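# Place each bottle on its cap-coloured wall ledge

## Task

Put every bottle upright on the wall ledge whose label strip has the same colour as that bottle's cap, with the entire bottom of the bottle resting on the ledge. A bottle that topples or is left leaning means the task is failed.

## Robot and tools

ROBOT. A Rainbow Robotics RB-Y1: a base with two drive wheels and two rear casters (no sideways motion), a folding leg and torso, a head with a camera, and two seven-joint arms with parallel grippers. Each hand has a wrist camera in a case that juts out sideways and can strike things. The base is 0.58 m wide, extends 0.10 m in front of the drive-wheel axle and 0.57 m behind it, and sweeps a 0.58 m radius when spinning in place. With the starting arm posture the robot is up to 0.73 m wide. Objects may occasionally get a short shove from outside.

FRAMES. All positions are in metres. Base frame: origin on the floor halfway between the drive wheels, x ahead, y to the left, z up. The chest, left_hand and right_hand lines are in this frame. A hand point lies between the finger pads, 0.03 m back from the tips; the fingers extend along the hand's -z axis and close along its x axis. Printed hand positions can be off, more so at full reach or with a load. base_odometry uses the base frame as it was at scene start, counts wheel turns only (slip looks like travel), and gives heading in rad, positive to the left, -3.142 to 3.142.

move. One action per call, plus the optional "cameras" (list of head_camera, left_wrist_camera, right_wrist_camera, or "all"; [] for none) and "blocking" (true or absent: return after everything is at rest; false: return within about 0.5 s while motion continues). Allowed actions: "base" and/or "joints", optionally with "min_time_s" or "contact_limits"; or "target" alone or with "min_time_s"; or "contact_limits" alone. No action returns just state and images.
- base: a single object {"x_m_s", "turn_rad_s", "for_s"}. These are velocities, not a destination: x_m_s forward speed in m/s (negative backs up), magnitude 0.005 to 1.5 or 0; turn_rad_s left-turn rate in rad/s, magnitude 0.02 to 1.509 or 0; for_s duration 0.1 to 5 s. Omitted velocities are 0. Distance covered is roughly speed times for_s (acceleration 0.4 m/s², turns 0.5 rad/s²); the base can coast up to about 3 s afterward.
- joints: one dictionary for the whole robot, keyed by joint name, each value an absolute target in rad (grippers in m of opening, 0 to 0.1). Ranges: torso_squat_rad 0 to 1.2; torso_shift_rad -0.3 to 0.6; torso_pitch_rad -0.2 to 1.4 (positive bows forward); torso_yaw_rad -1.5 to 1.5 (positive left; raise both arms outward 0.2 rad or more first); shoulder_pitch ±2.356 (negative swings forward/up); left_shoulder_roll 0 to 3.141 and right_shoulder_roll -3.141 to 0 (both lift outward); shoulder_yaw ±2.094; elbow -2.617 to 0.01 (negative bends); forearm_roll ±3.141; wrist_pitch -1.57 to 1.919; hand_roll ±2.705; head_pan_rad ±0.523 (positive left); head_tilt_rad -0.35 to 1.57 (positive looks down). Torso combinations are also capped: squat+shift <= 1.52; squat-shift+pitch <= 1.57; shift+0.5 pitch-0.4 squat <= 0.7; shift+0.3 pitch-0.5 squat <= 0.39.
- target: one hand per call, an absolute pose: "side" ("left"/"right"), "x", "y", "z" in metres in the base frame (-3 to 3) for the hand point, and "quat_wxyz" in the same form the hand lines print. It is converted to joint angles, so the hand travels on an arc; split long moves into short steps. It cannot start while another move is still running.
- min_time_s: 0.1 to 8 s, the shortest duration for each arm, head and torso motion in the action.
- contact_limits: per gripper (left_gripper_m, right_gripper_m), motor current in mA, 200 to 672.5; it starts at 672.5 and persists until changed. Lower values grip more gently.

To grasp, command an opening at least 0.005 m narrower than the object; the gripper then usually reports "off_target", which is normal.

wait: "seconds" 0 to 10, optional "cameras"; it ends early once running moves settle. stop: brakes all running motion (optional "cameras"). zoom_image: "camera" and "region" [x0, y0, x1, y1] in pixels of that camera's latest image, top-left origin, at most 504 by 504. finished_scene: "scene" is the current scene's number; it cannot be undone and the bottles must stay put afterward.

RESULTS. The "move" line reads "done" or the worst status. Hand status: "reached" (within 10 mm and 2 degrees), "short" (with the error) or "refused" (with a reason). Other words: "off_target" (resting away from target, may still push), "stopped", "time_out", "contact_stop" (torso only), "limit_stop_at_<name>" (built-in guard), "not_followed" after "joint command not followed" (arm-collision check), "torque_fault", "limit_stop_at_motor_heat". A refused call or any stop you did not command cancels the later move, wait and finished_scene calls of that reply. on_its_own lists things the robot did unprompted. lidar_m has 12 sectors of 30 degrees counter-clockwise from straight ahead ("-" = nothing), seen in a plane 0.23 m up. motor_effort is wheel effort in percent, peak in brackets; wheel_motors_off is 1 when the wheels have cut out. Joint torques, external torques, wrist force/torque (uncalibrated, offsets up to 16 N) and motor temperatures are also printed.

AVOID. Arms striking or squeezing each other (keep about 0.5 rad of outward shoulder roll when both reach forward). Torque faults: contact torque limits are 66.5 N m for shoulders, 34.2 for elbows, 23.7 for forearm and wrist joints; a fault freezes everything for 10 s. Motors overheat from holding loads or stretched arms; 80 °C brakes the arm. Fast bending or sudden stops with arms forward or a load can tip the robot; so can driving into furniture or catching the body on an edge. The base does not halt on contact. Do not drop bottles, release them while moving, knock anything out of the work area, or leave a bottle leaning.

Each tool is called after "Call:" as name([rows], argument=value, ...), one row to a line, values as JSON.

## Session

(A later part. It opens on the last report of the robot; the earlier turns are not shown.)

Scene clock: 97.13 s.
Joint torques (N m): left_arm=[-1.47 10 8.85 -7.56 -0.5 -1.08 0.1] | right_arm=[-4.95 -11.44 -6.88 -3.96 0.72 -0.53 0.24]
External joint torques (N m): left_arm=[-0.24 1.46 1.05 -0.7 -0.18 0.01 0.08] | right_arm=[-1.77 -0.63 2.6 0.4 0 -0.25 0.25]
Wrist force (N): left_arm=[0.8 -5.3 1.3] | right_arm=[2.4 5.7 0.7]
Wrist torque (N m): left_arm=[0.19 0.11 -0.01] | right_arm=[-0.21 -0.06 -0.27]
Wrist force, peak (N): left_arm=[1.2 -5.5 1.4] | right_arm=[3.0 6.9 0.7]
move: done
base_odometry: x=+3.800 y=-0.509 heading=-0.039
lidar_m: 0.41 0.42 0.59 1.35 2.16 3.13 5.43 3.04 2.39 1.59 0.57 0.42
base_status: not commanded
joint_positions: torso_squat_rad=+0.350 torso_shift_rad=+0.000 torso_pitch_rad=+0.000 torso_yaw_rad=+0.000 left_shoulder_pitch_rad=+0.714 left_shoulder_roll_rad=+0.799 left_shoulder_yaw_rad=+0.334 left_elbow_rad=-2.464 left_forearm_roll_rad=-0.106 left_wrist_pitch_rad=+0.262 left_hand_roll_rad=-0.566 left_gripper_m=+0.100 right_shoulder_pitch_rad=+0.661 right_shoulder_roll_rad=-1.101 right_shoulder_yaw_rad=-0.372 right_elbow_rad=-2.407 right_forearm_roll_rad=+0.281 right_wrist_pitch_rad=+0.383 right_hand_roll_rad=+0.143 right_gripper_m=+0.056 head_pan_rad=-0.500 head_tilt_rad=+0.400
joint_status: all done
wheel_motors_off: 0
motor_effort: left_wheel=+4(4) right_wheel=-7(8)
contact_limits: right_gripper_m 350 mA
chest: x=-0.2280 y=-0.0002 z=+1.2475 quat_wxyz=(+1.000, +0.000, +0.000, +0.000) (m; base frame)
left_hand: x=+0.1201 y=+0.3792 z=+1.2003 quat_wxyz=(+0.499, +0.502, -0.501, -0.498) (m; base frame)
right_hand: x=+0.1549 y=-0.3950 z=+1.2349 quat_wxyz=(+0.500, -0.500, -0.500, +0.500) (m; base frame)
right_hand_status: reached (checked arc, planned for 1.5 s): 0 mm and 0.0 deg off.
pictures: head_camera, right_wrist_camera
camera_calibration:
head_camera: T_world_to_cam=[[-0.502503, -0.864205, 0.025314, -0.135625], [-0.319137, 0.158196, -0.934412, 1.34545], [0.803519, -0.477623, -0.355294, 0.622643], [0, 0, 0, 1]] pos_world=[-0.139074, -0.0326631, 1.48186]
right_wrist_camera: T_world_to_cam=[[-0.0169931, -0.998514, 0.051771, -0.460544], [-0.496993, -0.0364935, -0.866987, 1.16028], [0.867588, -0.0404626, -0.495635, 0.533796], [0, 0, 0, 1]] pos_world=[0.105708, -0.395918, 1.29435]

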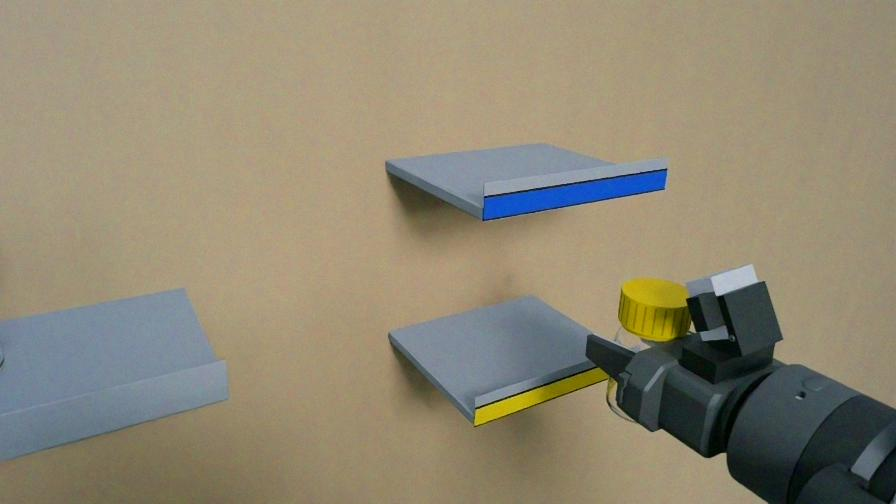

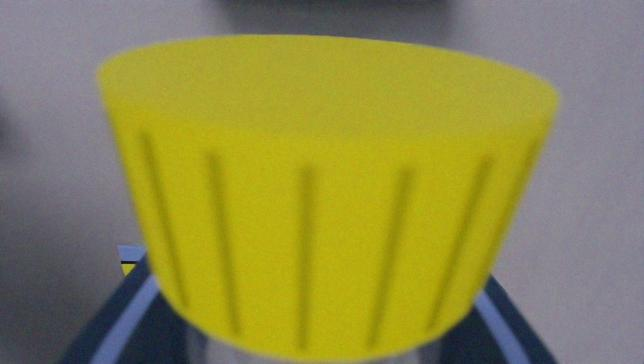

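Call:
move(target={"side": "right", "x": 0.18, "y": -0.398, "z": 1.227, "quat_wxyz": [0.5, -0.5, -0.5, 0.5]}, min_time_s=1, cameras=["head_camera"])

Call:
zoom_image(camera="head_camera", region=[450, 120, 800, 440])

Scene clock: 100.00 s.
Joint torques (N m): left_arm=[-1.15 10.08 8.53 -7.55 -0.5 -1.07 0.11] | right_arm=[-6.06 -14.03 -7.27 -4.1 1.07 -0.11 -0.21]
External joint torques (N m): left_arm=[0.07 1.54 0.74 -0.7 -0.19 0.02 0.1] | right_arm=[-1.27 -2.02 2.64 0.36 0.34 0.17 -0.21]
Wrist force (N): left_arm=[0.8 -5.4 1.4] | right_arm=[2.8 6.2 1.0]
Wrist torque (N m): left_arm=[0.22 0.09 -0.02] | right_arm=[-0.26 0.01 -0.06]
Wrist force, peak (N): left_arm=[0.9 -5.5 1.4] | right_arm=[3.3 7.3 0.7]
move: done
base_odometry: x=+3.800 y=-0.509 heading=-0.039
lidar_m: 0.40 0.42 0.59 1.35 2.17 3.13 5.43 3.03 2.40 1.59 0.59 0.43
base_status: not commanded
joint_positions: torso_squat_rad=+0.350 torso_shift_rad=+0.000 torso_pitch_rad=+0.000 torso_yaw_rad=+0.000 left_shoulder_pitch_rad=+0.714 left_shoulder_roll_rad=+0.799 left_shoulder_yaw_rad=+0.334 left_elbow_rad=-2.464 left_forearm_roll_rad=-0.106 left_wrist_pitch_rad=+0.262 left_hand_roll_rad=-0.566 left_gripper_m=+0.100 right_shoulder_pitch_rad=+0.530 right_shoulder_roll_rad=-1.126 right_shoulder_yaw_rad=-0.269 right_elbow_rad=-2.319 right_forearm_roll_rad=+0.296 right_wrist_pitch_rad=+0.392 right_hand_roll_rad=+0.141 right_gripper_m=+0.056 head_pan_rad=-0.500 head_tilt_rad=+0.400
joint_status: all done
wheel_motors_off: 0
motor_effort: left_wheel=+4(4) right_wheel=-7(8)
contact_limits: right_gripper_m 350 mA
chest: x=-0.2280 y=-0.0002 z=+1.2475 quat_wxyz=(+1.000, +0.000, +0.000, +0.000) (m; base frame)
left_hand: x=+0.1201 y=+0.3792 z=+1.2003 quat_wxyz=(+0.499, +0.502, -0.501, -0.498) (m; base frame)
right_hand: x=+0.1797 y=-0.3980 z=+1.2270 quat_wxyz=(+0.500, -0.500, -0.500, +0.500) (m; base frame)
right_hand_status: reached (checked arc, planned for 1.0 s): 0 mm and 0.0 deg off.
pictures: head_camera
camera_calibration:
head_camera: T_world_to_cam=[[-0.502503, -0.864205, 0.025314, -0.135625], [-0.319137, 0.158196, -0.934412, 1.34545], [0.803519, -0.477623, -0.355294, 0.622643], [0, 0, 0, 1]] pos_world=[-0.139074, -0.0326631, 1.48186]

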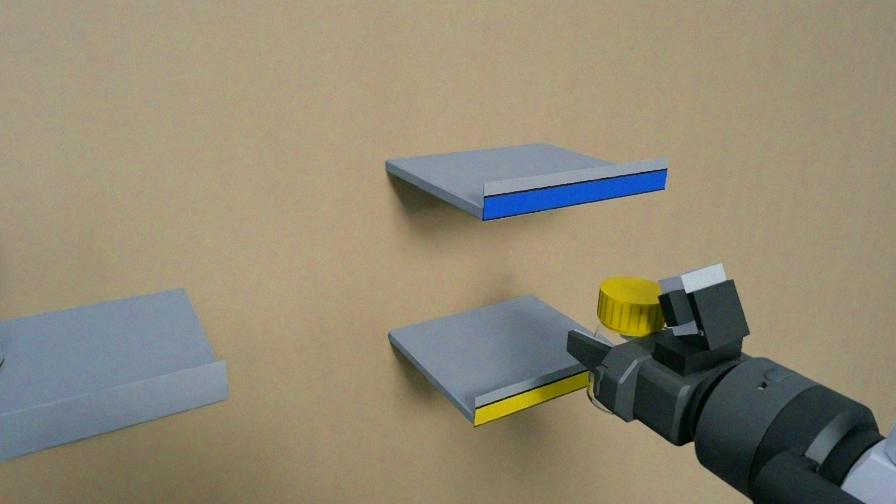

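Scaled by 1.440 from the camera's 896x504 image, which has a finer 1280x720 frame.

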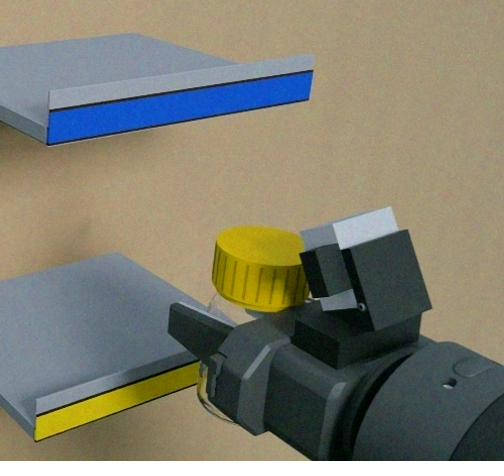

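Call:
move(target={"side": "right", "x": 0.225, "y": -0.398, "z": 1.227, "quat_wxyz": [0.5, -0.5, -0.5, 0.5]}, min_time_s=1.2, cameras=["head_camera"])

Call:
zoom_image(camera="head_camera", region=[450, 120, 800, 440])

Scene clock: 101.80 s.
Joint torques (N m): left_arm=[-0.9 9.83 8.33 -7.5 -0.48 -1.12 0.21] | right_arm=[-8.23 -15.09 -7.17 -2.95 0.41 0.12 -0.22]
External joint torques (N m): left_arm=[0.33 1.29 0.53 -0.65 -0.17 -0.03 0.2] | right_arm=[-0.44 -1.25 3.48 1.27 -0.39 0.39 -0.21]
Wrist force (N): left_arm=[0.7 -5.0 1.3] | right_arm=[4.0 2.3 1.2]
Wrist torque (N m): left_arm=[0.18 0.08 -0.03] | right_arm=[-0.15 0.00 -0.08]
Wrist force, peak (N): left_arm=[1.1 -5.4 1.3] | right_arm=[3.4 6.6 0.2]
move: done
base_odometry: x=+3.800 y=-0.509 heading=-0.039
lidar_m: 0.40 0.42 0.58 1.35 2.16 3.13 5.43 3.03 2.39 1.58 0.58 0.42
base_status: not commanded
joint_positions: torso_squat_rad=+0.350 torso_shift_rad=+0.000 torso_pitch_rad=+0.000 torso_yaw_rad=+0.000 left_shoulder_pitch_rad=+0.714 left_shoulder_roll_rad=+0.799 left_shoulder_yaw_rad=+0.334 left_elbow_rad=-2.464 left_forearm_roll_rad=-0.106 left_wrist_pitch_rad=+0.262 left_hand_roll_rad=-0.566 left_gripper_m=+0.100 right_shoulder_pitch_rad=+0.291 right_shoulder_roll_rad=-1.182 right_shoulder_yaw_rad=-0.103 right_elbow_rad=-2.179 right_forearm_roll_rad=+0.276 right_wrist_pitch_rad=+0.427 right_hand_roll_rad=+0.138 right_gripper_m=+0.056 head_pan_rad=-0.500 head_tilt_rad=+0.400
joint_status: all done
wheel_motors_off: 0
motor_effort: left_wheel=+4(4) right_wheel=-7(8)
contact_limits: right_gripper_m 350 mA
chest: x=-0.2280 y=-0.0002 z=+1.2475 quat_wxyz=(+1.000, +0.000, +0.000, +0.000) (m; base frame)
left_hand: x=+0.1201 y=+0.3792 z=+1.2003 quat_wxyz=(+0.499, +0.502, -0.501, -0.498) (m; base frame)
right_hand: x=+0.2249 y=-0.3980 z=+1.2272 quat_wxyz=(+0.500, -0.500, -0.500, +0.500) (m; base frame)
right_hand_status: reached (checked arc, planned for 1.2 s): 0 mm and 0.0 deg off.
pictures: head_camera
camera_calibration:
head_camera: T_world_to_cam=[[-0.502503, -0.864205, 0.025314, -0.135625], [-0.319137, 0.158196, -0.934412, 1.34545], [0.803519, -0.477623, -0.355294, 0.622643], [0, 0, 0, 1]] pos_world=[-0.139074, -0.0326631, 1.48186]

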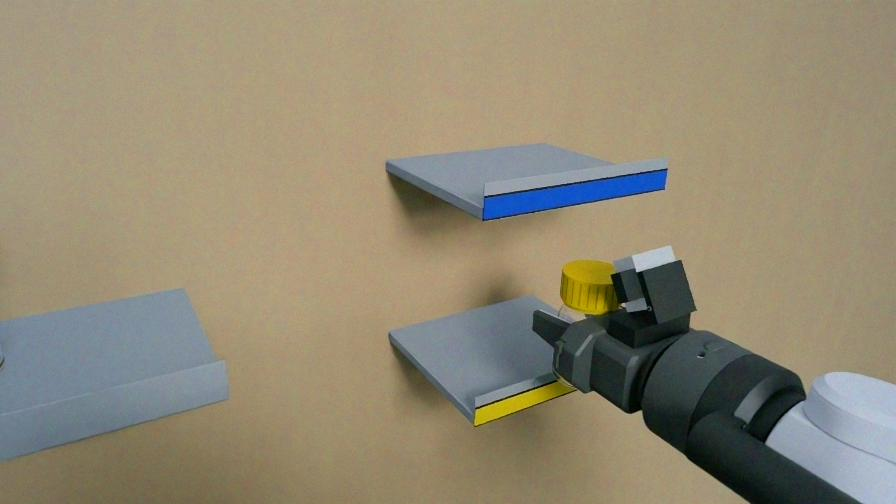

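Scaled by 1.440 from the camera's 896x504 image, which has a finer 1280x720 frame.

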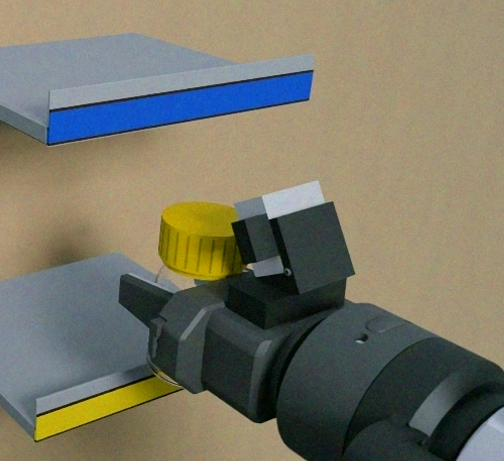

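Call:
move(target={"side": "right", "x": 0.223, "y": -0.398, "z": 1.2345, "quat_wxyz": [0.5, -0.5, -0.5, 0.5]}, min_time_s=0.8, cameras=["head_camera", "right_wrist_camera"])

Call:
zoom_image(camera="head_camera", region=[450, 220, 700, 440])

Scene clock: 103.77 s.
Joint torques (N m): left_arm=[-1.29 10.07 8.72 -7.47 -0.56 -1.08 0.1] | right_arm=[-6.25 -16.07 -11.3 -4.02 0.72 0.01 -0.1]
External joint torques (N m): left_arm=[-0.07 1.53 0.92 -0.61 -0.24 0.01 0.09] | right_arm=[1.47 -2.24 -0.6 -0.05 -0.09 0.27 -0.09]
Wrist force (N): left_arm=[0.9 -5.0 1.0] | right_arm=[3.6 6.5 1.2]
Wrist torque (N m): left_arm=[0.19 0.11 -0.01] | right_arm=[-0.30 0.10 -0.06]
Wrist force, peak (N): left_arm=[0.9 -5.7 1.1] | right_arm=[3.6 6.5 1.2]
move: done
base_odometry: x=+3.800 y=-0.509 heading=-0.039
lidar_m: 0.40 0.42 0.58 1.35 2.16 3.14 5.44 3.02 2.39 1.59 0.58 0.42
base_status: not commanded
joint_positions: torso_squat_rad=+0.350 torso_shift_rad=+0.000 torso_pitch_rad=+0.000 torso_yaw_rad=+0.000 left_shoulder_pitch_rad=+0.714 left_shoulder_roll_rad=+0.799 left_shoulder_yaw_rad=+0.333 left_elbow_rad=-2.464 left_forearm_roll_rad=-0.106 left_wrist_pitch_rad=+0.262 left_hand_roll_rad=-0.566 left_gripper_m=+0.100 right_shoulder_pitch_rad=+0.303 right_shoulder_roll_rad=-1.205 right_shoulder_yaw_rad=-0.122 right_elbow_rad=-2.195 right_forearm_roll_rad=+0.257 right_wrist_pitch_rad=+0.438 right_hand_roll_rad=+0.131 right_gripper_m=+0.056 head_pan_rad=-0.500 head_tilt_rad=+0.400
joint_status: all done
wheel_motors_off: 0
motor_effort: left_wheel=+4(4) right_wheel=-6(8)
contact_limits: right_gripper_m 350 mA
chest: x=-0.2280 y=-0.0002 z=+1.2475 quat_wxyz=(+1.000, +0.000, +0.000, +0.000) (m; base frame)
left_hand: x=+0.1201 y=+0.3792 z=+1.2003 quat_wxyz=(+0.499, +0.502, -0.501, -0.498) (m; base frame)
right_hand: x=+0.2233 y=-0.3976 z=+1.2341 quat_wxyz=(+0.500, -0.500, -0.500, +0.500) (m; base frame)
right_hand_status: reached (checked arc, planned for 0.8 s): 1 mm and 0.0 deg off.
pictures: head_camera, right_wrist_camera
camera_calibration:
head_camera: T_world_to_cam=[[-0.502503, -0.864205, 0.025314, -0.135625], [-0.319137, 0.158196, -0.934412, 1.34545], [0.803519, -0.477623, -0.355294, 0.622643], [0, 0, 0, 1]] pos_world=[-0.139074, -0.0326631, 1.48186]
right_wrist_camera: T_world_to_cam=[[-0.0162644, -0.99855, 0.0513119, -0.461582], [-0.496071, -0.0364984, -0.867514, 1.19395], [0.868129, -0.039564, -0.494759, 0.473163], [0, 0, 0, 1]] pos_world=[0.174011, -0.398616, 1.29356]

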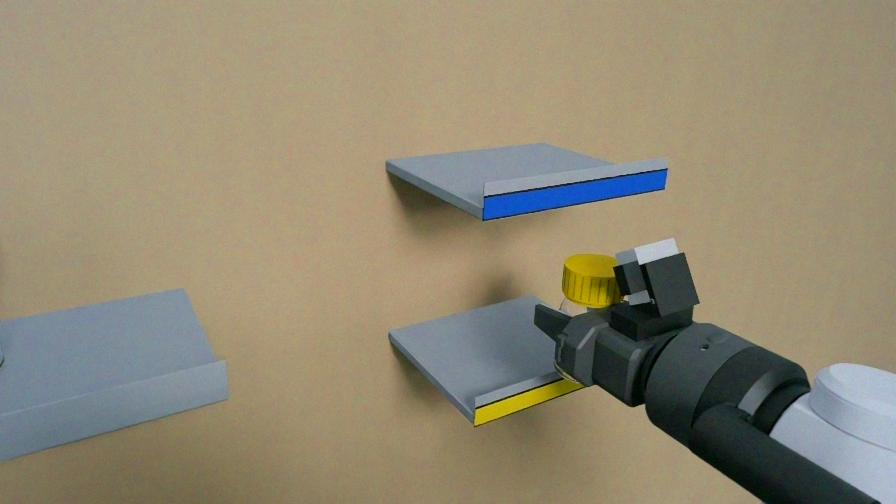

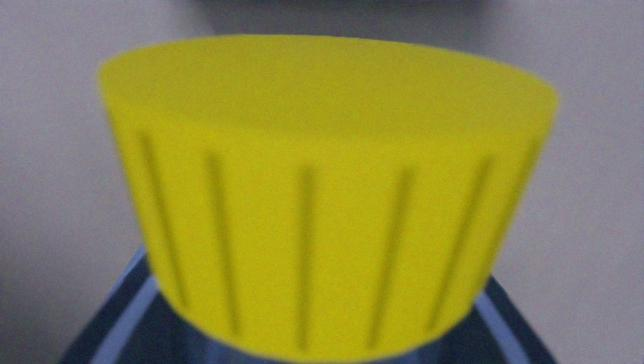

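Scaled by 2.016 from the camera's 896x504 image, which has a finer 1280x720 frame.

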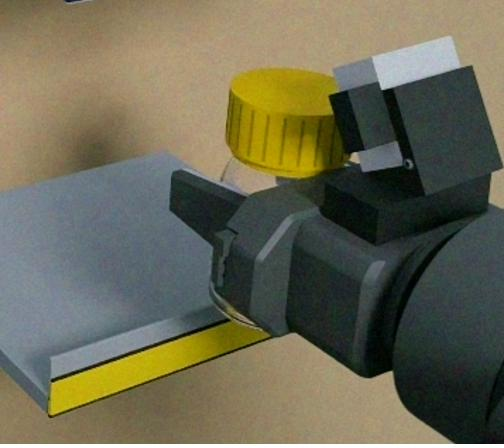

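Call:
move(target={"side": "right", "x": 0.27, "y": -0.398, "z": 1.236, "quat_wxyz": [0.5, -0.5, -0.5, 0.5]}, min_time_s=1.2, cameras=["head_camera"])

Call:
zoom_image(camera="head_camera", region=[450, 120, 800, 440])

Scene clock: 106.00 s.
Joint torques (N m): left_arm=[-1.07 10.06 8.93 -7.28 -0.59 -1.09 0.12] | right_arm=[-12.18 -17.76 -8.67 -3.2 0.83 0.04 0.27]
External joint torques (N m): left_arm=[0.16 1.52 1.14 -0.42 -0.28 0 0.1] | right_arm=[-1.45 -2.49 2.64 0.59 0.01 0.33 0.27]
Wrist force (N): left_arm=[1.1 -5.0 1.2] | right_arm=[3.4 6.8 1.2]
Wrist torque (N m): left_arm=[0.18 0.13 -0.03] | right_arm=[-0.31 0.09 -0.29]
Wrist force, peak (N): left_arm=[0.9 -5.4 1.3] | right_arm=[3.4 6.8 1.2]
move: done
base_odometry: x=+3.800 y=-0.509 heading=-0.039
lidar_m: 0.40 0.42 0.58 1.35 2.16 3.13 5.43 3.03 2.38 1.59 0.58 0.42
base_status: not commanded
joint_positions: torso_squat_rad=+0.350 torso_shift_rad=+0.000 torso_pitch_rad=+0.000 torso_yaw_rad=+0.000 left_shoulder_pitch_rad=+0.714 left_shoulder_roll_rad=+0.799 left_shoulder_yaw_rad=+0.333 left_elbow_rad=-2.464 left_forearm_roll_rad=-0.106 left_wrist_pitch_rad=+0.262 left_hand_roll_rad=-0.566 left_gripper_m=+0.100 right_shoulder_pitch_rad=+0.046 right_shoulder_roll_rad=-1.225 right_shoulder_yaw_rad=+0.058 right_elbow_rad=-2.030 right_forearm_roll_rad=+0.221 right_wrist_pitch_rad=+0.439 right_hand_roll_rad=+0.148 right_gripper_m=+0.056 head_pan_rad=-0.500 head_tilt_rad=+0.400
joint_status: all done
wheel_motors_off: 0
motor_effort: left_wheel=+4(4) right_wheel=-7(8)
contact_limits: right_gripper_m 350 mA
chest: x=-0.2280 y=-0.0002 z=+1.2475 quat_wxyz=(+1.000, +0.000, +0.000, +0.000) (m; base frame)
left_hand: x=+0.1201 y=+0.3792 z=+1.2003 quat_wxyz=(+0.499, +0.502, -0.501, -0.498) (m; base frame)
right_hand: x=+0.2698 y=-0.3981 z=+1.2359 quat_wxyz=(+0.500, -0.500, -0.500, +0.500) (m; base frame)
right_hand_status: reached (checked arc, planned for 1.2 s): 0 mm and 0.0 deg off.
pictures: head_camera
camera_calibration:
head_camera: T_world_to_cam=[[-0.502462, -0.864229, 0.0252957, -0.135643], [-0.319111, 0.15818, -0.934423, 1.34544], [0.803555, -0.477584, -0.355265, 0.622686], [0, 0, 0, 1]] pos_world=[-0.139175, -0.032663, 1.48186]

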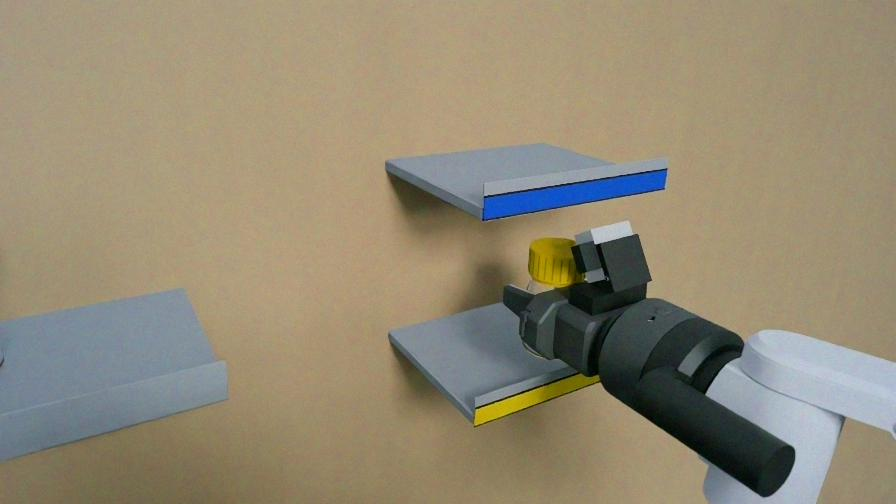

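Scaled by 1.440 from the camera's 896x504 image, which has a finer 1280x720 frame.

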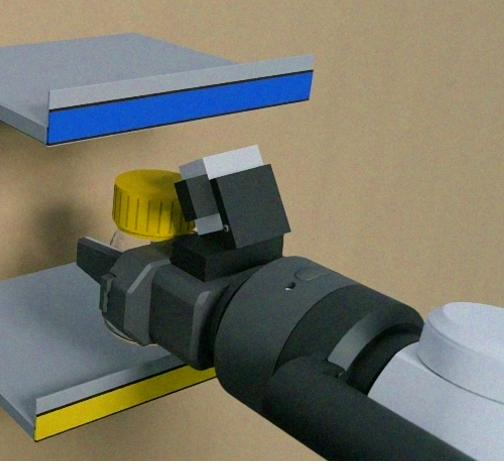

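Call:
move(target={"side": "right", "x": 0.315, "y": -0.398, "z": 1.236, "quat_wxyz": [0.5, -0.5, -0.5, 0.5]}, min_time_s=1.2, cameras=["head_camera"])

Call:
zoom_image(camera="head_camera", region=[450, 120, 800, 440])

Scene clock: 107.87 s.
Joint torques (N m): left_arm=[-1.29 9.99 8.36 -7.55 -0.5 -0.93 0.06] | right_arm=[-14.59 -16.5 -8.89 -3.4 0.67 -0.52 -0.02]
External joint torques (N m): left_arm=[-0.06 1.45 0.56 -0.69 -0.19 0.16 0.05] | right_arm=[-1.04 -0.59 2.66 0.47 -0.09 -0.12 -0.02]
Wrist force (N): left_arm=[0.8 -5.2 1.2] | right_arm=[3.7 6.2 0.4]
Wrist torque (N m): left_arm=[0.20 0.10 -0.03] | right_arm=[-0.27 0.12 -0.21]
Wrist force, peak (N): left_arm=[0.8 -5.5 1.4] | right_arm=[3.2 6.9 1.0]
move: done
base_odometry: x=+3.800 y=-0.509 heading=-0.039
lidar_m: 0.40 0.43 0.59 1.35 2.17 3.13 5.43 3.03 2.40 1.59 0.58 0.42
base_status: not commanded
joint_positions: torso_squat_rad=+0.350 torso_shift_rad=+0.000 torso_pitch_rad=+0.000 torso_yaw_rad=+0.000 left_shoulder_pitch_rad=+0.714 left_shoulder_roll_rad=+0.799 left_shoulder_yaw_rad=+0.333 left_elbow_rad=-2.464 left_forearm_roll_rad=-0.106 left_wrist_pitch_rad=+0.262 left_hand_roll_rad=-0.566 left_gripper_m=+0.100 right_shoulder_pitch_rad=-0.188 right_shoulder_roll_rad=-1.191 right_shoulder_yaw_rad=+0.213 right_elbow_rad=-1.846 right_forearm_roll_rad=+0.181 right_wrist_pitch_rad=+0.407 right_hand_roll_rad=+0.196 right_gripper_m=+0.056 head_pan_rad=-0.500 head_tilt_rad=+0.400
joint_status: all done
wheel_motors_off: 0
motor_effort: left_wheel=+4(4) right_wheel=-7(8)
contact_limits: right_gripper_m 350 mA
chest: x=-0.2280 y=-0.0002 z=+1.2475 quat_wxyz=(+1.000, +0.000, +0.000, +0.000) (m; base frame)
left_hand: x=+0.1201 y=+0.3792 z=+1.2003 quat_wxyz=(+0.499, +0.502, -0.501, -0.498) (m; base frame)
right_hand: x=+0.3149 y=-0.3982 z=+1.2360 quat_wxyz=(+0.500, -0.500, -0.500, +0.500) (m; base frame)
right_hand_status: reached (checked arc, planned for 1.2 s): 0 mm and 0.0 deg off.
pictures: head_camera
camera_calibration:
head_camera: T_world_to_cam=[[-0.502462, -0.864229, 0.0252957, -0.135643], [-0.319111, 0.15818, -0.934423, 1.34544], [0.803555, -0.477584, -0.355265, 0.622686], [0, 0, 0, 1]] pos_world=[-0.139175, -0.032663, 1.48186]

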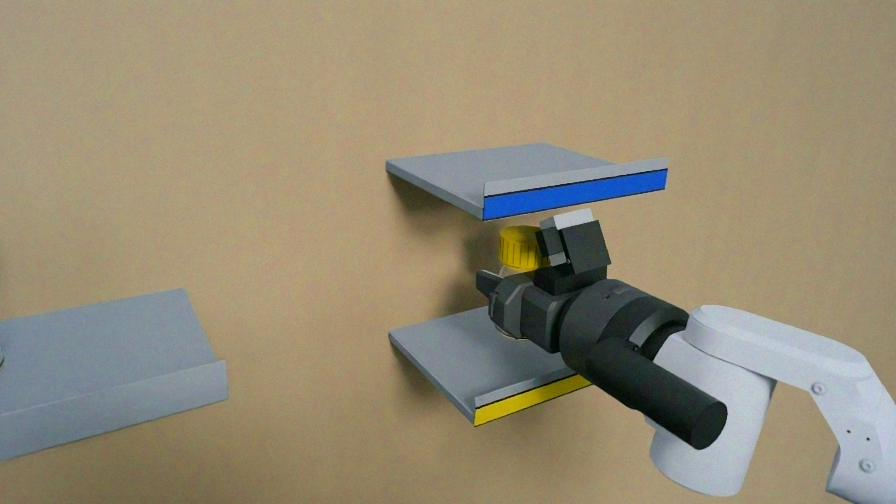

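Scaled by 1.440 from the camera's 896x504 image, which has a finer 1280x720 frame.

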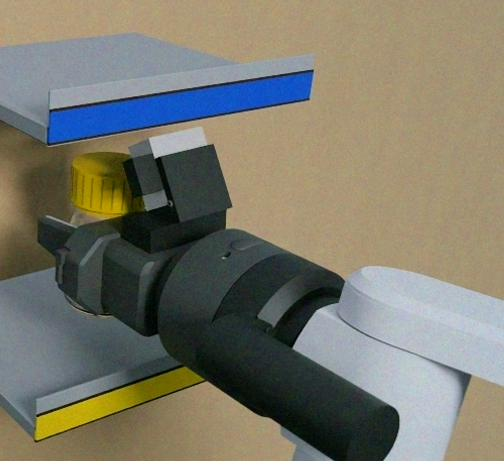

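Call:
move(target={"side": "right", "x": 0.315, "y": -0.398, "z": 1.213, "quat_wxyz": [0.5, -0.5, -0.5, 0.5]}, min_time_s=1.2, cameras=[])

Call:
move(target={"side": "right", "x": 0.315, "y": -0.398, "z": 1.210, "quat_wxyz": [0.5, -0.5, -0.5, 0.5]}, min_time_s=0.5, cameras=["head_camera"])

Call:
zoom_image(camera="head_camera", region=[450, 200, 650, 440])

Scene clock: 111.03 s.
Joint torques (N m): left_arm=[-1.07 9.85 8.93 -7.25 -0.6 -1.12 0.01] | right_arm=[-11.75 -16.02 -11.98 -4.05 0.85 -0.61 0.2]
External joint torques (N m): left_arm=[0.15 1.31 1.14 -0.39 -0.28 -0.03 0] | right_arm=[1.73 -0.45 -0.77 0.58 0.15 -0.2 0.21]
Wrist force (N): left_arm=[0.8 -5.1 1.1] | right_arm=[2.9 6.2 0.8]
Wrist torque (N m): left_arm=[0.19 0.12 -0.02] | right_arm=[-0.25 0.07 -0.18]
Wrist force, peak (N): left_arm=[1.0 -5.5 1.3] | right_arm=[3.5 6.7 0.5]
move: done
base_odometry: x=+3.800 y=-0.509 heading=-0.039
lidar_m: 0.40 0.43 0.59 1.35 2.17 3.13 5.44 3.03 2.39 1.58 0.57 0.42
base_status: not commanded
joint_positions: torso_squat_rad=+0.350 torso_shift_rad=+0.000 torso_pitch_rad=+0.000 torso_yaw_rad=+0.000 left_shoulder_pitch_rad=+0.714 left_shoulder_roll_rad=+0.799 left_shoulder_yaw_rad=+0.334 left_elbow_rad=-2.464 left_forearm_roll_rad=-0.106 left_wrist_pitch_rad=+0.262 left_hand_roll_rad=-0.566 left_gripper_m=+0.100 right_shoulder_pitch_rad=-0.163 right_shoulder_roll_rad=-1.117 right_shoulder_yaw_rad=+0.205 right_elbow_rad=-1.813 right_forearm_roll_rad=+0.252 right_wrist_pitch_rad=+0.371 right_hand_roll_rad=+0.202 right_gripper_m=+0.056 head_pan_rad=-0.500 head_tilt_rad=+0.400
joint_status: all done
wheel_motors_off: 0
motor_effort: left_wheel=+4(4) right_wheel=-7(8)
contact_limits: right_gripper_m 350 mA
chest: x=-0.2280 y=-0.0002 z=+1.2475 quat_wxyz=(+1.000, +0.000, +0.000, +0.000) (m; base frame)
left_hand: x=+0.1201 y=+0.3792 z=+1.2003 quat_wxyz=(+0.499, +0.502, -0.501, -0.498) (m; base frame)
right_hand: x=+0.3150 y=-0.3979 z=+1.2129 quat_wxyz=(+0.500, -0.500, -0.500, +0.500) (m; base frame)
right_hand_status: reached (checked arc, planned for 1.2 s): 0 mm and 0.0 deg off.
pictures: none
No camera images: "cameras" was empty.

Scene clock: 111.87 s.
Joint torques (N m): left_arm=[-1.16 10.17 8.59 -7.62 -0.59 -0.99 0.11] | right_arm=[-9.88 -14.44 -8.97 -3.09 0.29 -0.53 -0.08]
External joint torques (N m): left_arm=[0.06 1.62 0.8 -0.76 -0.28 0.1 0.09] | right_arm=[3.6 1.09 2.19 1.63 -0.4 -0.12 -0.08]
Wrist force (N): left_arm=[0.9 -5.4 1.1] | right_arm=[2.4 -1.3 4.9]
Wrist torque (N m): left_arm=[0.24 0.11 -0.03] | right_arm=[-0.19 0.12 -0.14]
Wrist force, peak (N): left_arm=[0.7 -5.5 1.2] | right_arm=[3.0 6.9 1.2]
move: done
base_odometry: x=+3.800 y=-0.509 heading=-0.039
lidar_m: 0.40 0.43 0.58 1.35 2.17 3.13 5.43 3.03 2.40 1.58 0.58 0.42
base_status: not commanded
joint_positions: torso_squat_rad=+0.350 torso_shift_rad=+0.000 torso_pitch_rad=+0.000 torso_yaw_rad=+0.000 left_shoulder_pitch_rad=+0.714 left_shoulder_roll_rad=+0.799 left_shoulder_yaw_rad=+0.333 left_elbow_rad=-2.464 left_forearm_roll_rad=-0.106 left_wrist_pitch_rad=+0.262 left_hand_roll_rad=-0.566 left_gripper_m=+0.100 right_shoulder_pitch_rad=-0.161 right_shoulder_roll_rad=-1.108 right_shoulder_yaw_rad=+0.203 right_elbow_rad=-1.808 right_forearm_roll_rad=+0.261 right_wrist_pitch_rad=+0.365 right_hand_roll_rad=+0.203 right_gripper_m=+0.056 head_pan_rad=-0.500 head_tilt_rad=+0.400
joint_status: all done
wheel_motors_off: 0
motor_effort: left_wheel=+4(4) right_wheel=-7(8)
contact_limits: right_gripper_m 350 mA
chest: x=-0.2280 y=-0.0002 z=+1.2475 quat_wxyz=(+1.000, +0.000, +0.000, +0.000) (m; base frame)
left_hand: x=+0.1201 y=+0.3792 z=+1.2003 quat_wxyz=(+0.499, +0.502, -0.501, -0.498) (m; base frame)
right_hand: x=+0.3151 y=-0.3979 z=+1.2108 quat_wxyz=(+0.499, -0.500, -0.500, +0.500) (m; base frame)
right_hand_status: reached (checked arc, planned for 0.5 s): 1 mm and 0.1 deg off.
pictures: head_camera
camera_calibration:
head_camera: T_world_to_cam=[[-0.502479, -0.864221, 0.0252482, -0.135575], [-0.319085, 0.158224, -0.934425, 1.34544], [0.803555, -0.477585, -0.355264, 0.622686], [0, 0, 0, 1]] pos_world=[-0.139175, -0.0326632, 1.48186]

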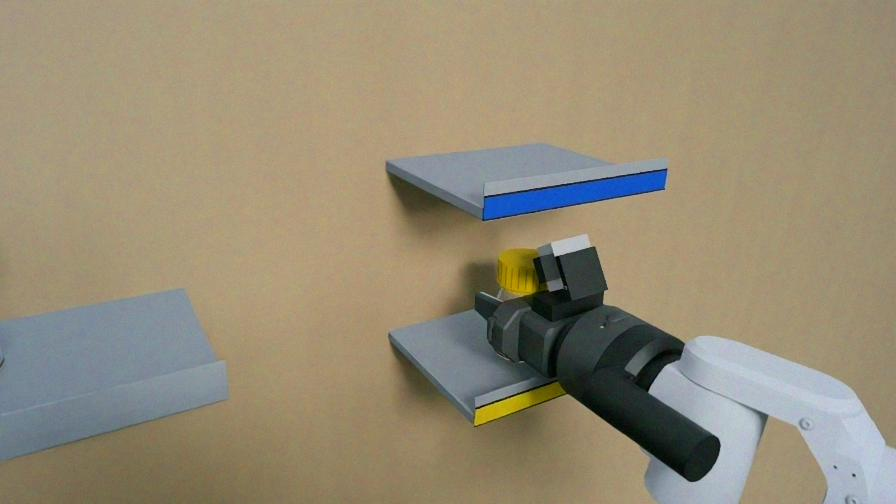

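Scaled by 2.100 from the camera's 896x504 image, which has a finer 1280x720 frame.

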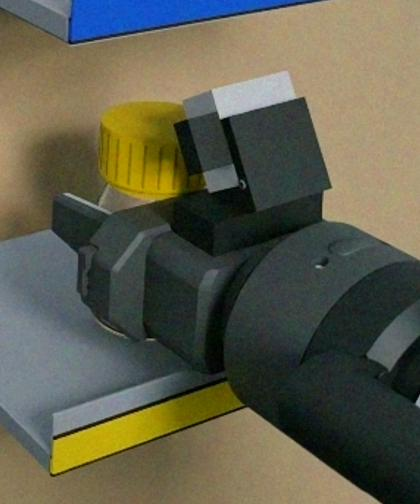

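Call:
move(joints={"right_gripper_m": 0.08}, cameras=["head_camera", "right_wrist_camera"])

Call:
zoom_image(camera="head_camera", region=[450, 200, 650, 440])

Scene clock: 114.27 s.
Joint torques (N m): left_arm=[-1.37 9.76 8.73 -7.51 -0.64 -0.98 0.22] | right_arm=[-10.14 -14.55 -8.6 -3.41 0.27 -0.42 -0.09]
External joint torques (N m): left_arm=[-0.14 1.22 0.93 -0.66 -0.33 0.11 0.21] | right_arm=[3.33 0.98 2.56 1.31 -0.41 -0.02 -0.08]
Wrist force (N): left_arm=[1.0 -5.3 1.2] | right_arm=[2.7 0.9 0.5]
Wrist torque (N m): left_arm=[0.23 0.13 -0.04] | right_arm=[-0.08 0.05 -0.26]
Wrist force, peak (N): left_arm=[0.9 -5.5 1.3] | right_arm=[3.2 -1.0 5.3]
move: done
base_odometry: x=+3.800 y=-0.509 heading=-0.039
lidar_m: 0.40 0.42 0.59 1.35 2.16 3.13 5.44 3.02 2.39 1.59 0.57 0.42
base_status: not commanded
joint_positions: torso_squat_rad=+0.350 torso_shift_rad=+0.000 torso_pitch_rad=+0.000 torso_yaw_rad=+0.000 left_shoulder_pitch_rad=+0.714 left_shoulder_roll_rad=+0.799 left_shoulder_yaw_rad=+0.334 left_elbow_rad=-2.464 left_forearm_roll_rad=-0.106 left_wrist_pitch_rad=+0.262 left_hand_roll_rad=-0.566 left_gripper_m=+0.100 right_shoulder_pitch_rad=-0.161 right_shoulder_roll_rad=-1.108 right_shoulder_yaw_rad=+0.203 right_elbow_rad=-1.808 right_forearm_roll_rad=+0.261 right_wrist_pitch_rad=+0.365 right_hand_roll_rad=+0.203 right_gripper_m=+0.080 head_pan_rad=-0.500 head_tilt_rad=+0.400
joint_status: all done
wheel_motors_off: 0
motor_effort: left_wheel=+4(4) right_wheel=-7(8)
contact_limits: right_gripper_m 350 mA
chest: x=-0.2280 y=-0.0002 z=+1.2475 quat_wxyz=(+1.000, +0.000, +0.000, +0.000) (m; base frame)
left_hand: x=+0.1201 y=+0.3792 z=+1.2003 quat_wxyz=(+0.499, +0.502, -0.501, -0.498) (m; base frame)
right_hand: x=+0.3150 y=-0.3979 z=+1.2107 quat_wxyz=(+0.500, -0.500, -0.500, +0.500) (m; base frame)
pictures: head_camera, right_wrist_camera
camera_calibration:
head_camera: T_world_to_cam=[[-0.502479, -0.864221, 0.0252482, -0.135575], [-0.319085, 0.158224, -0.934425, 1.34544], [0.803555, -0.477585, -0.355264, 0.622686], [0, 0, 0, 1]] pos_world=[-0.139175, -0.0326632, 1.48186]
right_wrist_camera: T_world_to_cam=[[-0.0167063, -0.998508, 0.051993, -0.459818], [-0.495591, -0.0368937, -0.867772, 1.21909], [0.868395, -0.0402646, -0.494235, 0.380907], [0, 0, 0, 1]] pos_world=[0.265711, -0.398818, 1.27006]

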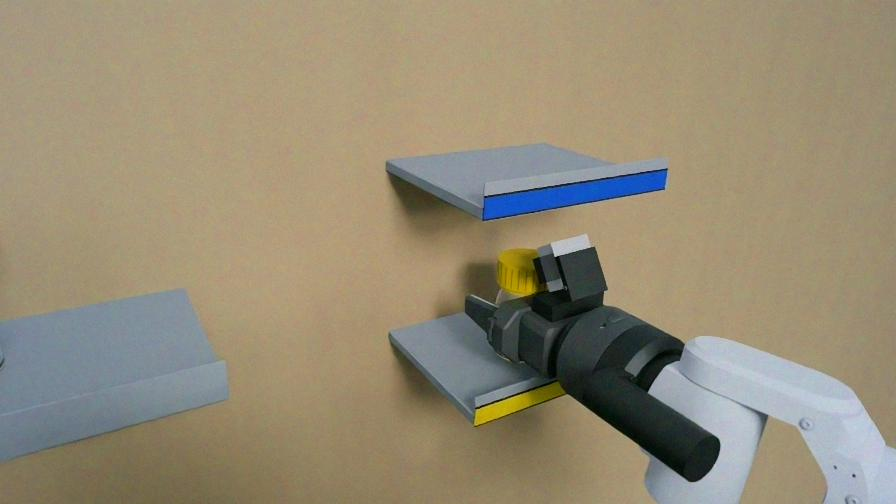

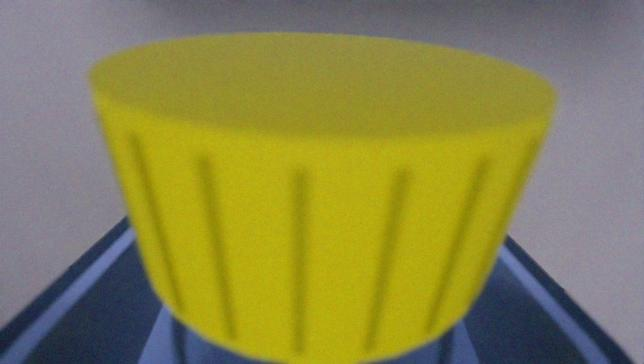

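Scaled by 2.100 from the camera's 896x504 image, which has a finer 1280x720 frame.

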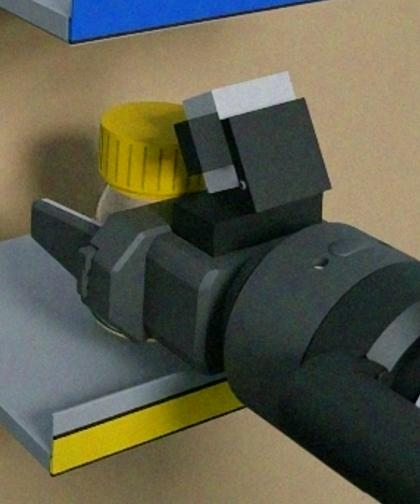

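Call:
move(target={"side": "right", "x": 0.312, "y": -0.398, "z": 1.2145, "quat_wxyz": [0.5, -0.5, -0.5, 0.5]}, min_time_s=0.5, cameras=[])

Call:
move(joints={"right_gripper_m": 0.1}, cameras=[])

Call:
move(target={"side": "right", "x": 0.25, "y": -0.398, "z": 1.2155, "quat_wxyz": [0.5, -0.5, -0.5, 0.5]}, min_time_s=1.5, cameras=["head_camera", "right_wrist_camera"])

Scene clock: 115.67 s.
Joint torques (N m): left_arm=[-1.01 9.94 8.62 -7.4 -0.58 -1.11 0.2] | right_arm=[-11.14 -18.15 -11.03 -4.28 0.47 -0.16 -0.26]
External joint torques (N m): left_arm=[0.21 1.4 0.82 -0.54 -0.27 -0.02 0.18] | right_arm=[2.17 -2.58 0.2 0.31 -0.23 0.24 -0.25]
Wrist force (N): left_arm=[1.1 -5.1 1.2] | right_arm=[3.8 4.8 0.8]
Wrist torque (N m): left_arm=[0.19 0.14 -0.03] | right_arm=[-0.26 0.17 -0.07]
Wrist force, peak (N): left_arm=[1.0 -5.5 1.3] | right_arm=[3.5 5.1 1.7]
move: done
base_odometry: x=+3.800 y=-0.509 heading=-0.039
lidar_m: 0.41 0.43 0.59 1.35 2.16 3.13 5.43 3.04 2.39 1.59 0.57 0.42
base_status: not commanded
joint_positions: torso_squat_rad=+0.350 torso_shift_rad=+0.000 torso_pitch_rad=+0.000 torso_yaw_rad=+0.000 left_shoulder_pitch_rad=+0.714 left_shoulder_roll_rad=+0.799 left_shoulder_yaw_rad=+0.333 left_elbow_rad=-2.464 left_forearm_roll_rad=-0.106 left_wrist_pitch_rad=+0.262 left_hand_roll_rad=-0.566 left_gripper_m=+0.100 right_shoulder_pitch_rad=-0.152 right_shoulder_roll_rad=-1.123 right_shoulder_yaw_rad=+0.198 right_elbow_rad=-1.827 right_forearm_roll_rad=+0.250 right_wrist_pitch_rad=+0.375 right_hand_roll_rad=+0.199 right_gripper_m=+0.080 head_pan_rad=-0.500 head_tilt_rad=+0.400
joint_status: all done
wheel_motors_off: 0
motor_effort: left_wheel=+4(4) right_wheel=-7(8)
contact_limits: right_gripper_m 350 mA
chest: x=-0.2280 y=-0.0002 z=+1.2475 quat_wxyz=(+1.000, +0.000, +0.000, +0.000) (m; base frame)
left_hand: x=+0.1201 y=+0.3792 z=+1.2003 quat_wxyz=(+0.499, +0.502, -0.501, -0.498) (m; base frame)
right_hand: x=+0.3122 y=-0.3977 z=+1.2144 quat_wxyz=(+0.500, -0.500, -0.500, +0.500) (m; base frame)
right_hand_status: reached (checked arc, planned for 0.5 s): 0 mm and 0.0 deg off.
pictures: none
No camera images: "cameras" was empty.

Scene clock: 116.37 s.
Joint torques (N m): left_arm=[-1.14 9.62 8.4 -7.41 -0.38 -0.94 0.06] | right_arm=[-11.06 -17.78 -11.21 -4.39 0.51 -0.09 -0.34]
External joint torques (N m): left_arm=[0.08 1.08 0.6 -0.56 -0.07 0.15 0.05] | right_arm=[2.25 -2.22 0.02 0.2 -0.19 0.31 -0.33]
Wrist force (N): left_arm=[0.8 -5.2 1.2] | right_arm=[3.0 4.0 0.6]
Wrist torque (N m): left_arm=[0.21 0.09 -0.01] | right_arm=[-0.23 0.10 -0.09]
Wrist force, peak (N): left_arm=[0.8 -5.3 1.6] | right_arm=[3.7 4.6 0.8]
move: done
base_odometry: x=+3.800 y=-0.509 heading=-0.039
lidar_m: 0.40 0.42 0.58 1.35 2.17 3.13 5.43 3.03 2.40 1.59 0.58 0.42
base_status: not commanded
joint_positions: torso_squat_rad=+0.350 torso_shift_rad=+0.000 torso_pitch_rad=+0.000 torso_yaw_rad=+0.000 left_shoulder_pitch_rad=+0.714 left_shoulder_roll_rad=+0.799 left_shoulder_yaw_rad=+0.334 left_elbow_rad=-2.464 left_forearm_roll_rad=-0.106 left_wrist_pitch_rad=+0.262 left_hand_roll_rad=-0.566 left_gripper_m=+0.100 right_shoulder_pitch_rad=-0.152 right_shoulder_roll_rad=-1.123 right_shoulder_yaw_rad=+0.198 right_elbow_rad=-1.827 right_forearm_roll_rad=+0.250 right_wrist_pitch_rad=+0.375 right_hand_roll_rad=+0.199 right_gripper_m=+0.100 head_pan_rad=-0.500 head_tilt_rad=+0.400
joint_status: all done
wheel_motors_off: 0
motor_effort: left_wheel=+4(4) right_wheel=-8(8)
contact_limits: right_gripper_m 350 mA
chest: x=-0.2280 y=-0.0002 z=+1.2475 quat_wxyz=(+1.000, +0.000, +0.000, +0.000) (m; base frame)
left_hand: x=+0.1201 y=+0.3792 z=+1.2003 quat_wxyz=(+0.499, +0.502, -0.501, -0.498) (m; base frame)
right_hand: x=+0.3122 y=-0.3977 z=+1.2144 quat_wxyz=(+0.500, -0.500, -0.500, +0.500) (m; base frame)
pictures: none
No camera images: "cameras" was empty.

Scene clock: 118.20 s.
Joint torques (N m): left_arm=[-1.15 9.97 8.59 -7.53 -0.41 -0.96 0.08] | right_arm=[-7.12 -16.76 -10.82 -4.33 0.78 -0.1 -0.05]
External joint torques (N m): left_arm=[0.07 1.43 0.8 -0.67 -0.1 0.13 0.07] | right_arm=[2.28 -2.21 0.06 0.14 0.01 0.15 -0.04]
Wrist force (N): left_arm=[0.8 -5.4 1.2] | right_arm=[3.2 4.7 0.8]
Wrist torque (N m): left_arm=[0.20 0.10 -0.03] | right_arm=[-0.26 0.12 -0.05]
Wrist force, peak (N): left_arm=[1.0 -5.5 1.3] | right_arm=[2.9 6.0 1.4]
move: done
base_odometry: x=+3.800 y=-0.509 heading=-0.039
lidar_m: 0.40 0.42 0.59 1.35 2.17 3.13 5.43 3.03 2.39 1.59 0.59 0.42
base_status: not commanded
joint_positions: torso_squat_rad=+0.350 torso_shift_rad=+0.000 torso_pitch_rad=+0.000 torso_yaw_rad=+0.000 left_shoulder_pitch_rad=+0.714 left_shoulder_roll_rad=+0.799 left_shoulder_yaw_rad=+0.334 left_elbow_rad=-2.464 left_forearm_roll_rad=-0.106 left_wrist_pitch_rad=+0.262 left_hand_roll_rad=-0.566 left_gripper_m=+0.100 right_shoulder_pitch_rad=+0.155 right_shoulder_roll_rad=-1.166 right_shoulder_yaw_rad=+0.013 right_elbow_rad=-2.073 right_forearm_roll_rad=+0.315 right_wrist_pitch_rad=+0.414 right_hand_roll_rad=+0.123 right_gripper_m=+0.100 head_pan_rad=-0.500 head_tilt_rad=+0.400
joint_status: all done
wheel_motors_off: 0
motor_effort: left_wheel=+4(5) right_wheel=-7(8)
contact_limits: right_gripper_m 350 mA
chest: x=-0.2280 y=-0.0002 z=+1.2475 quat_wxyz=(+1.000, +0.000, +0.000, +0.000) (m; base frame)
left_hand: x=+0.1201 y=+0.3792 z=+1.2003 quat_wxyz=(+0.499, +0.502, -0.501, -0.498) (m; base frame)
right_hand: x=+0.2502 y=-0.3979 z=+1.2155 quat_wxyz=(+0.500, -0.500, -0.500, +0.500) (m; base frame)
right_hand_status: reached (checked arc, planned for 1.5 s): 0 mm and 0.0 deg off.
pictures: head_camera, right_wrist_camera
camera_calibration:
head_camera: T_world_to_cam=[[-0.502479, -0.864221, 0.0252482, -0.135575], [-0.319085, 0.158224, -0.934425, 1.34544], [0.803555, -0.477585, -0.355264, 0.622686], [0, 0, 0, 1]] pos_world=[-0.139175, -0.0326632, 1.48186]
right_wrist_camera: T_world_to_cam=[[-0.0167296, -0.998534, 0.0514781, -0.460504], [-0.496399, -0.0363974, -0.867331, 1.19102], [0.867934, -0.0400637, -0.495062, 0.440827], [0, 0, 0, 1]] pos_world=[0.20091, -0.398817, 1.27496]

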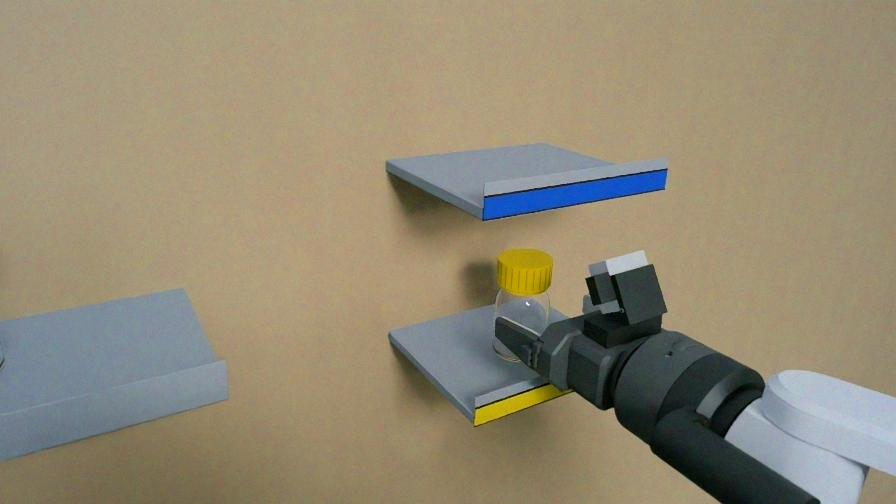

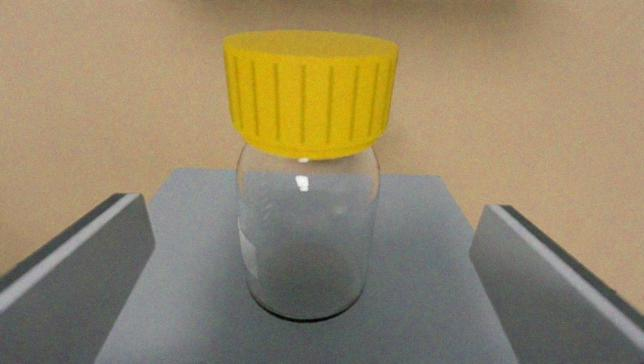

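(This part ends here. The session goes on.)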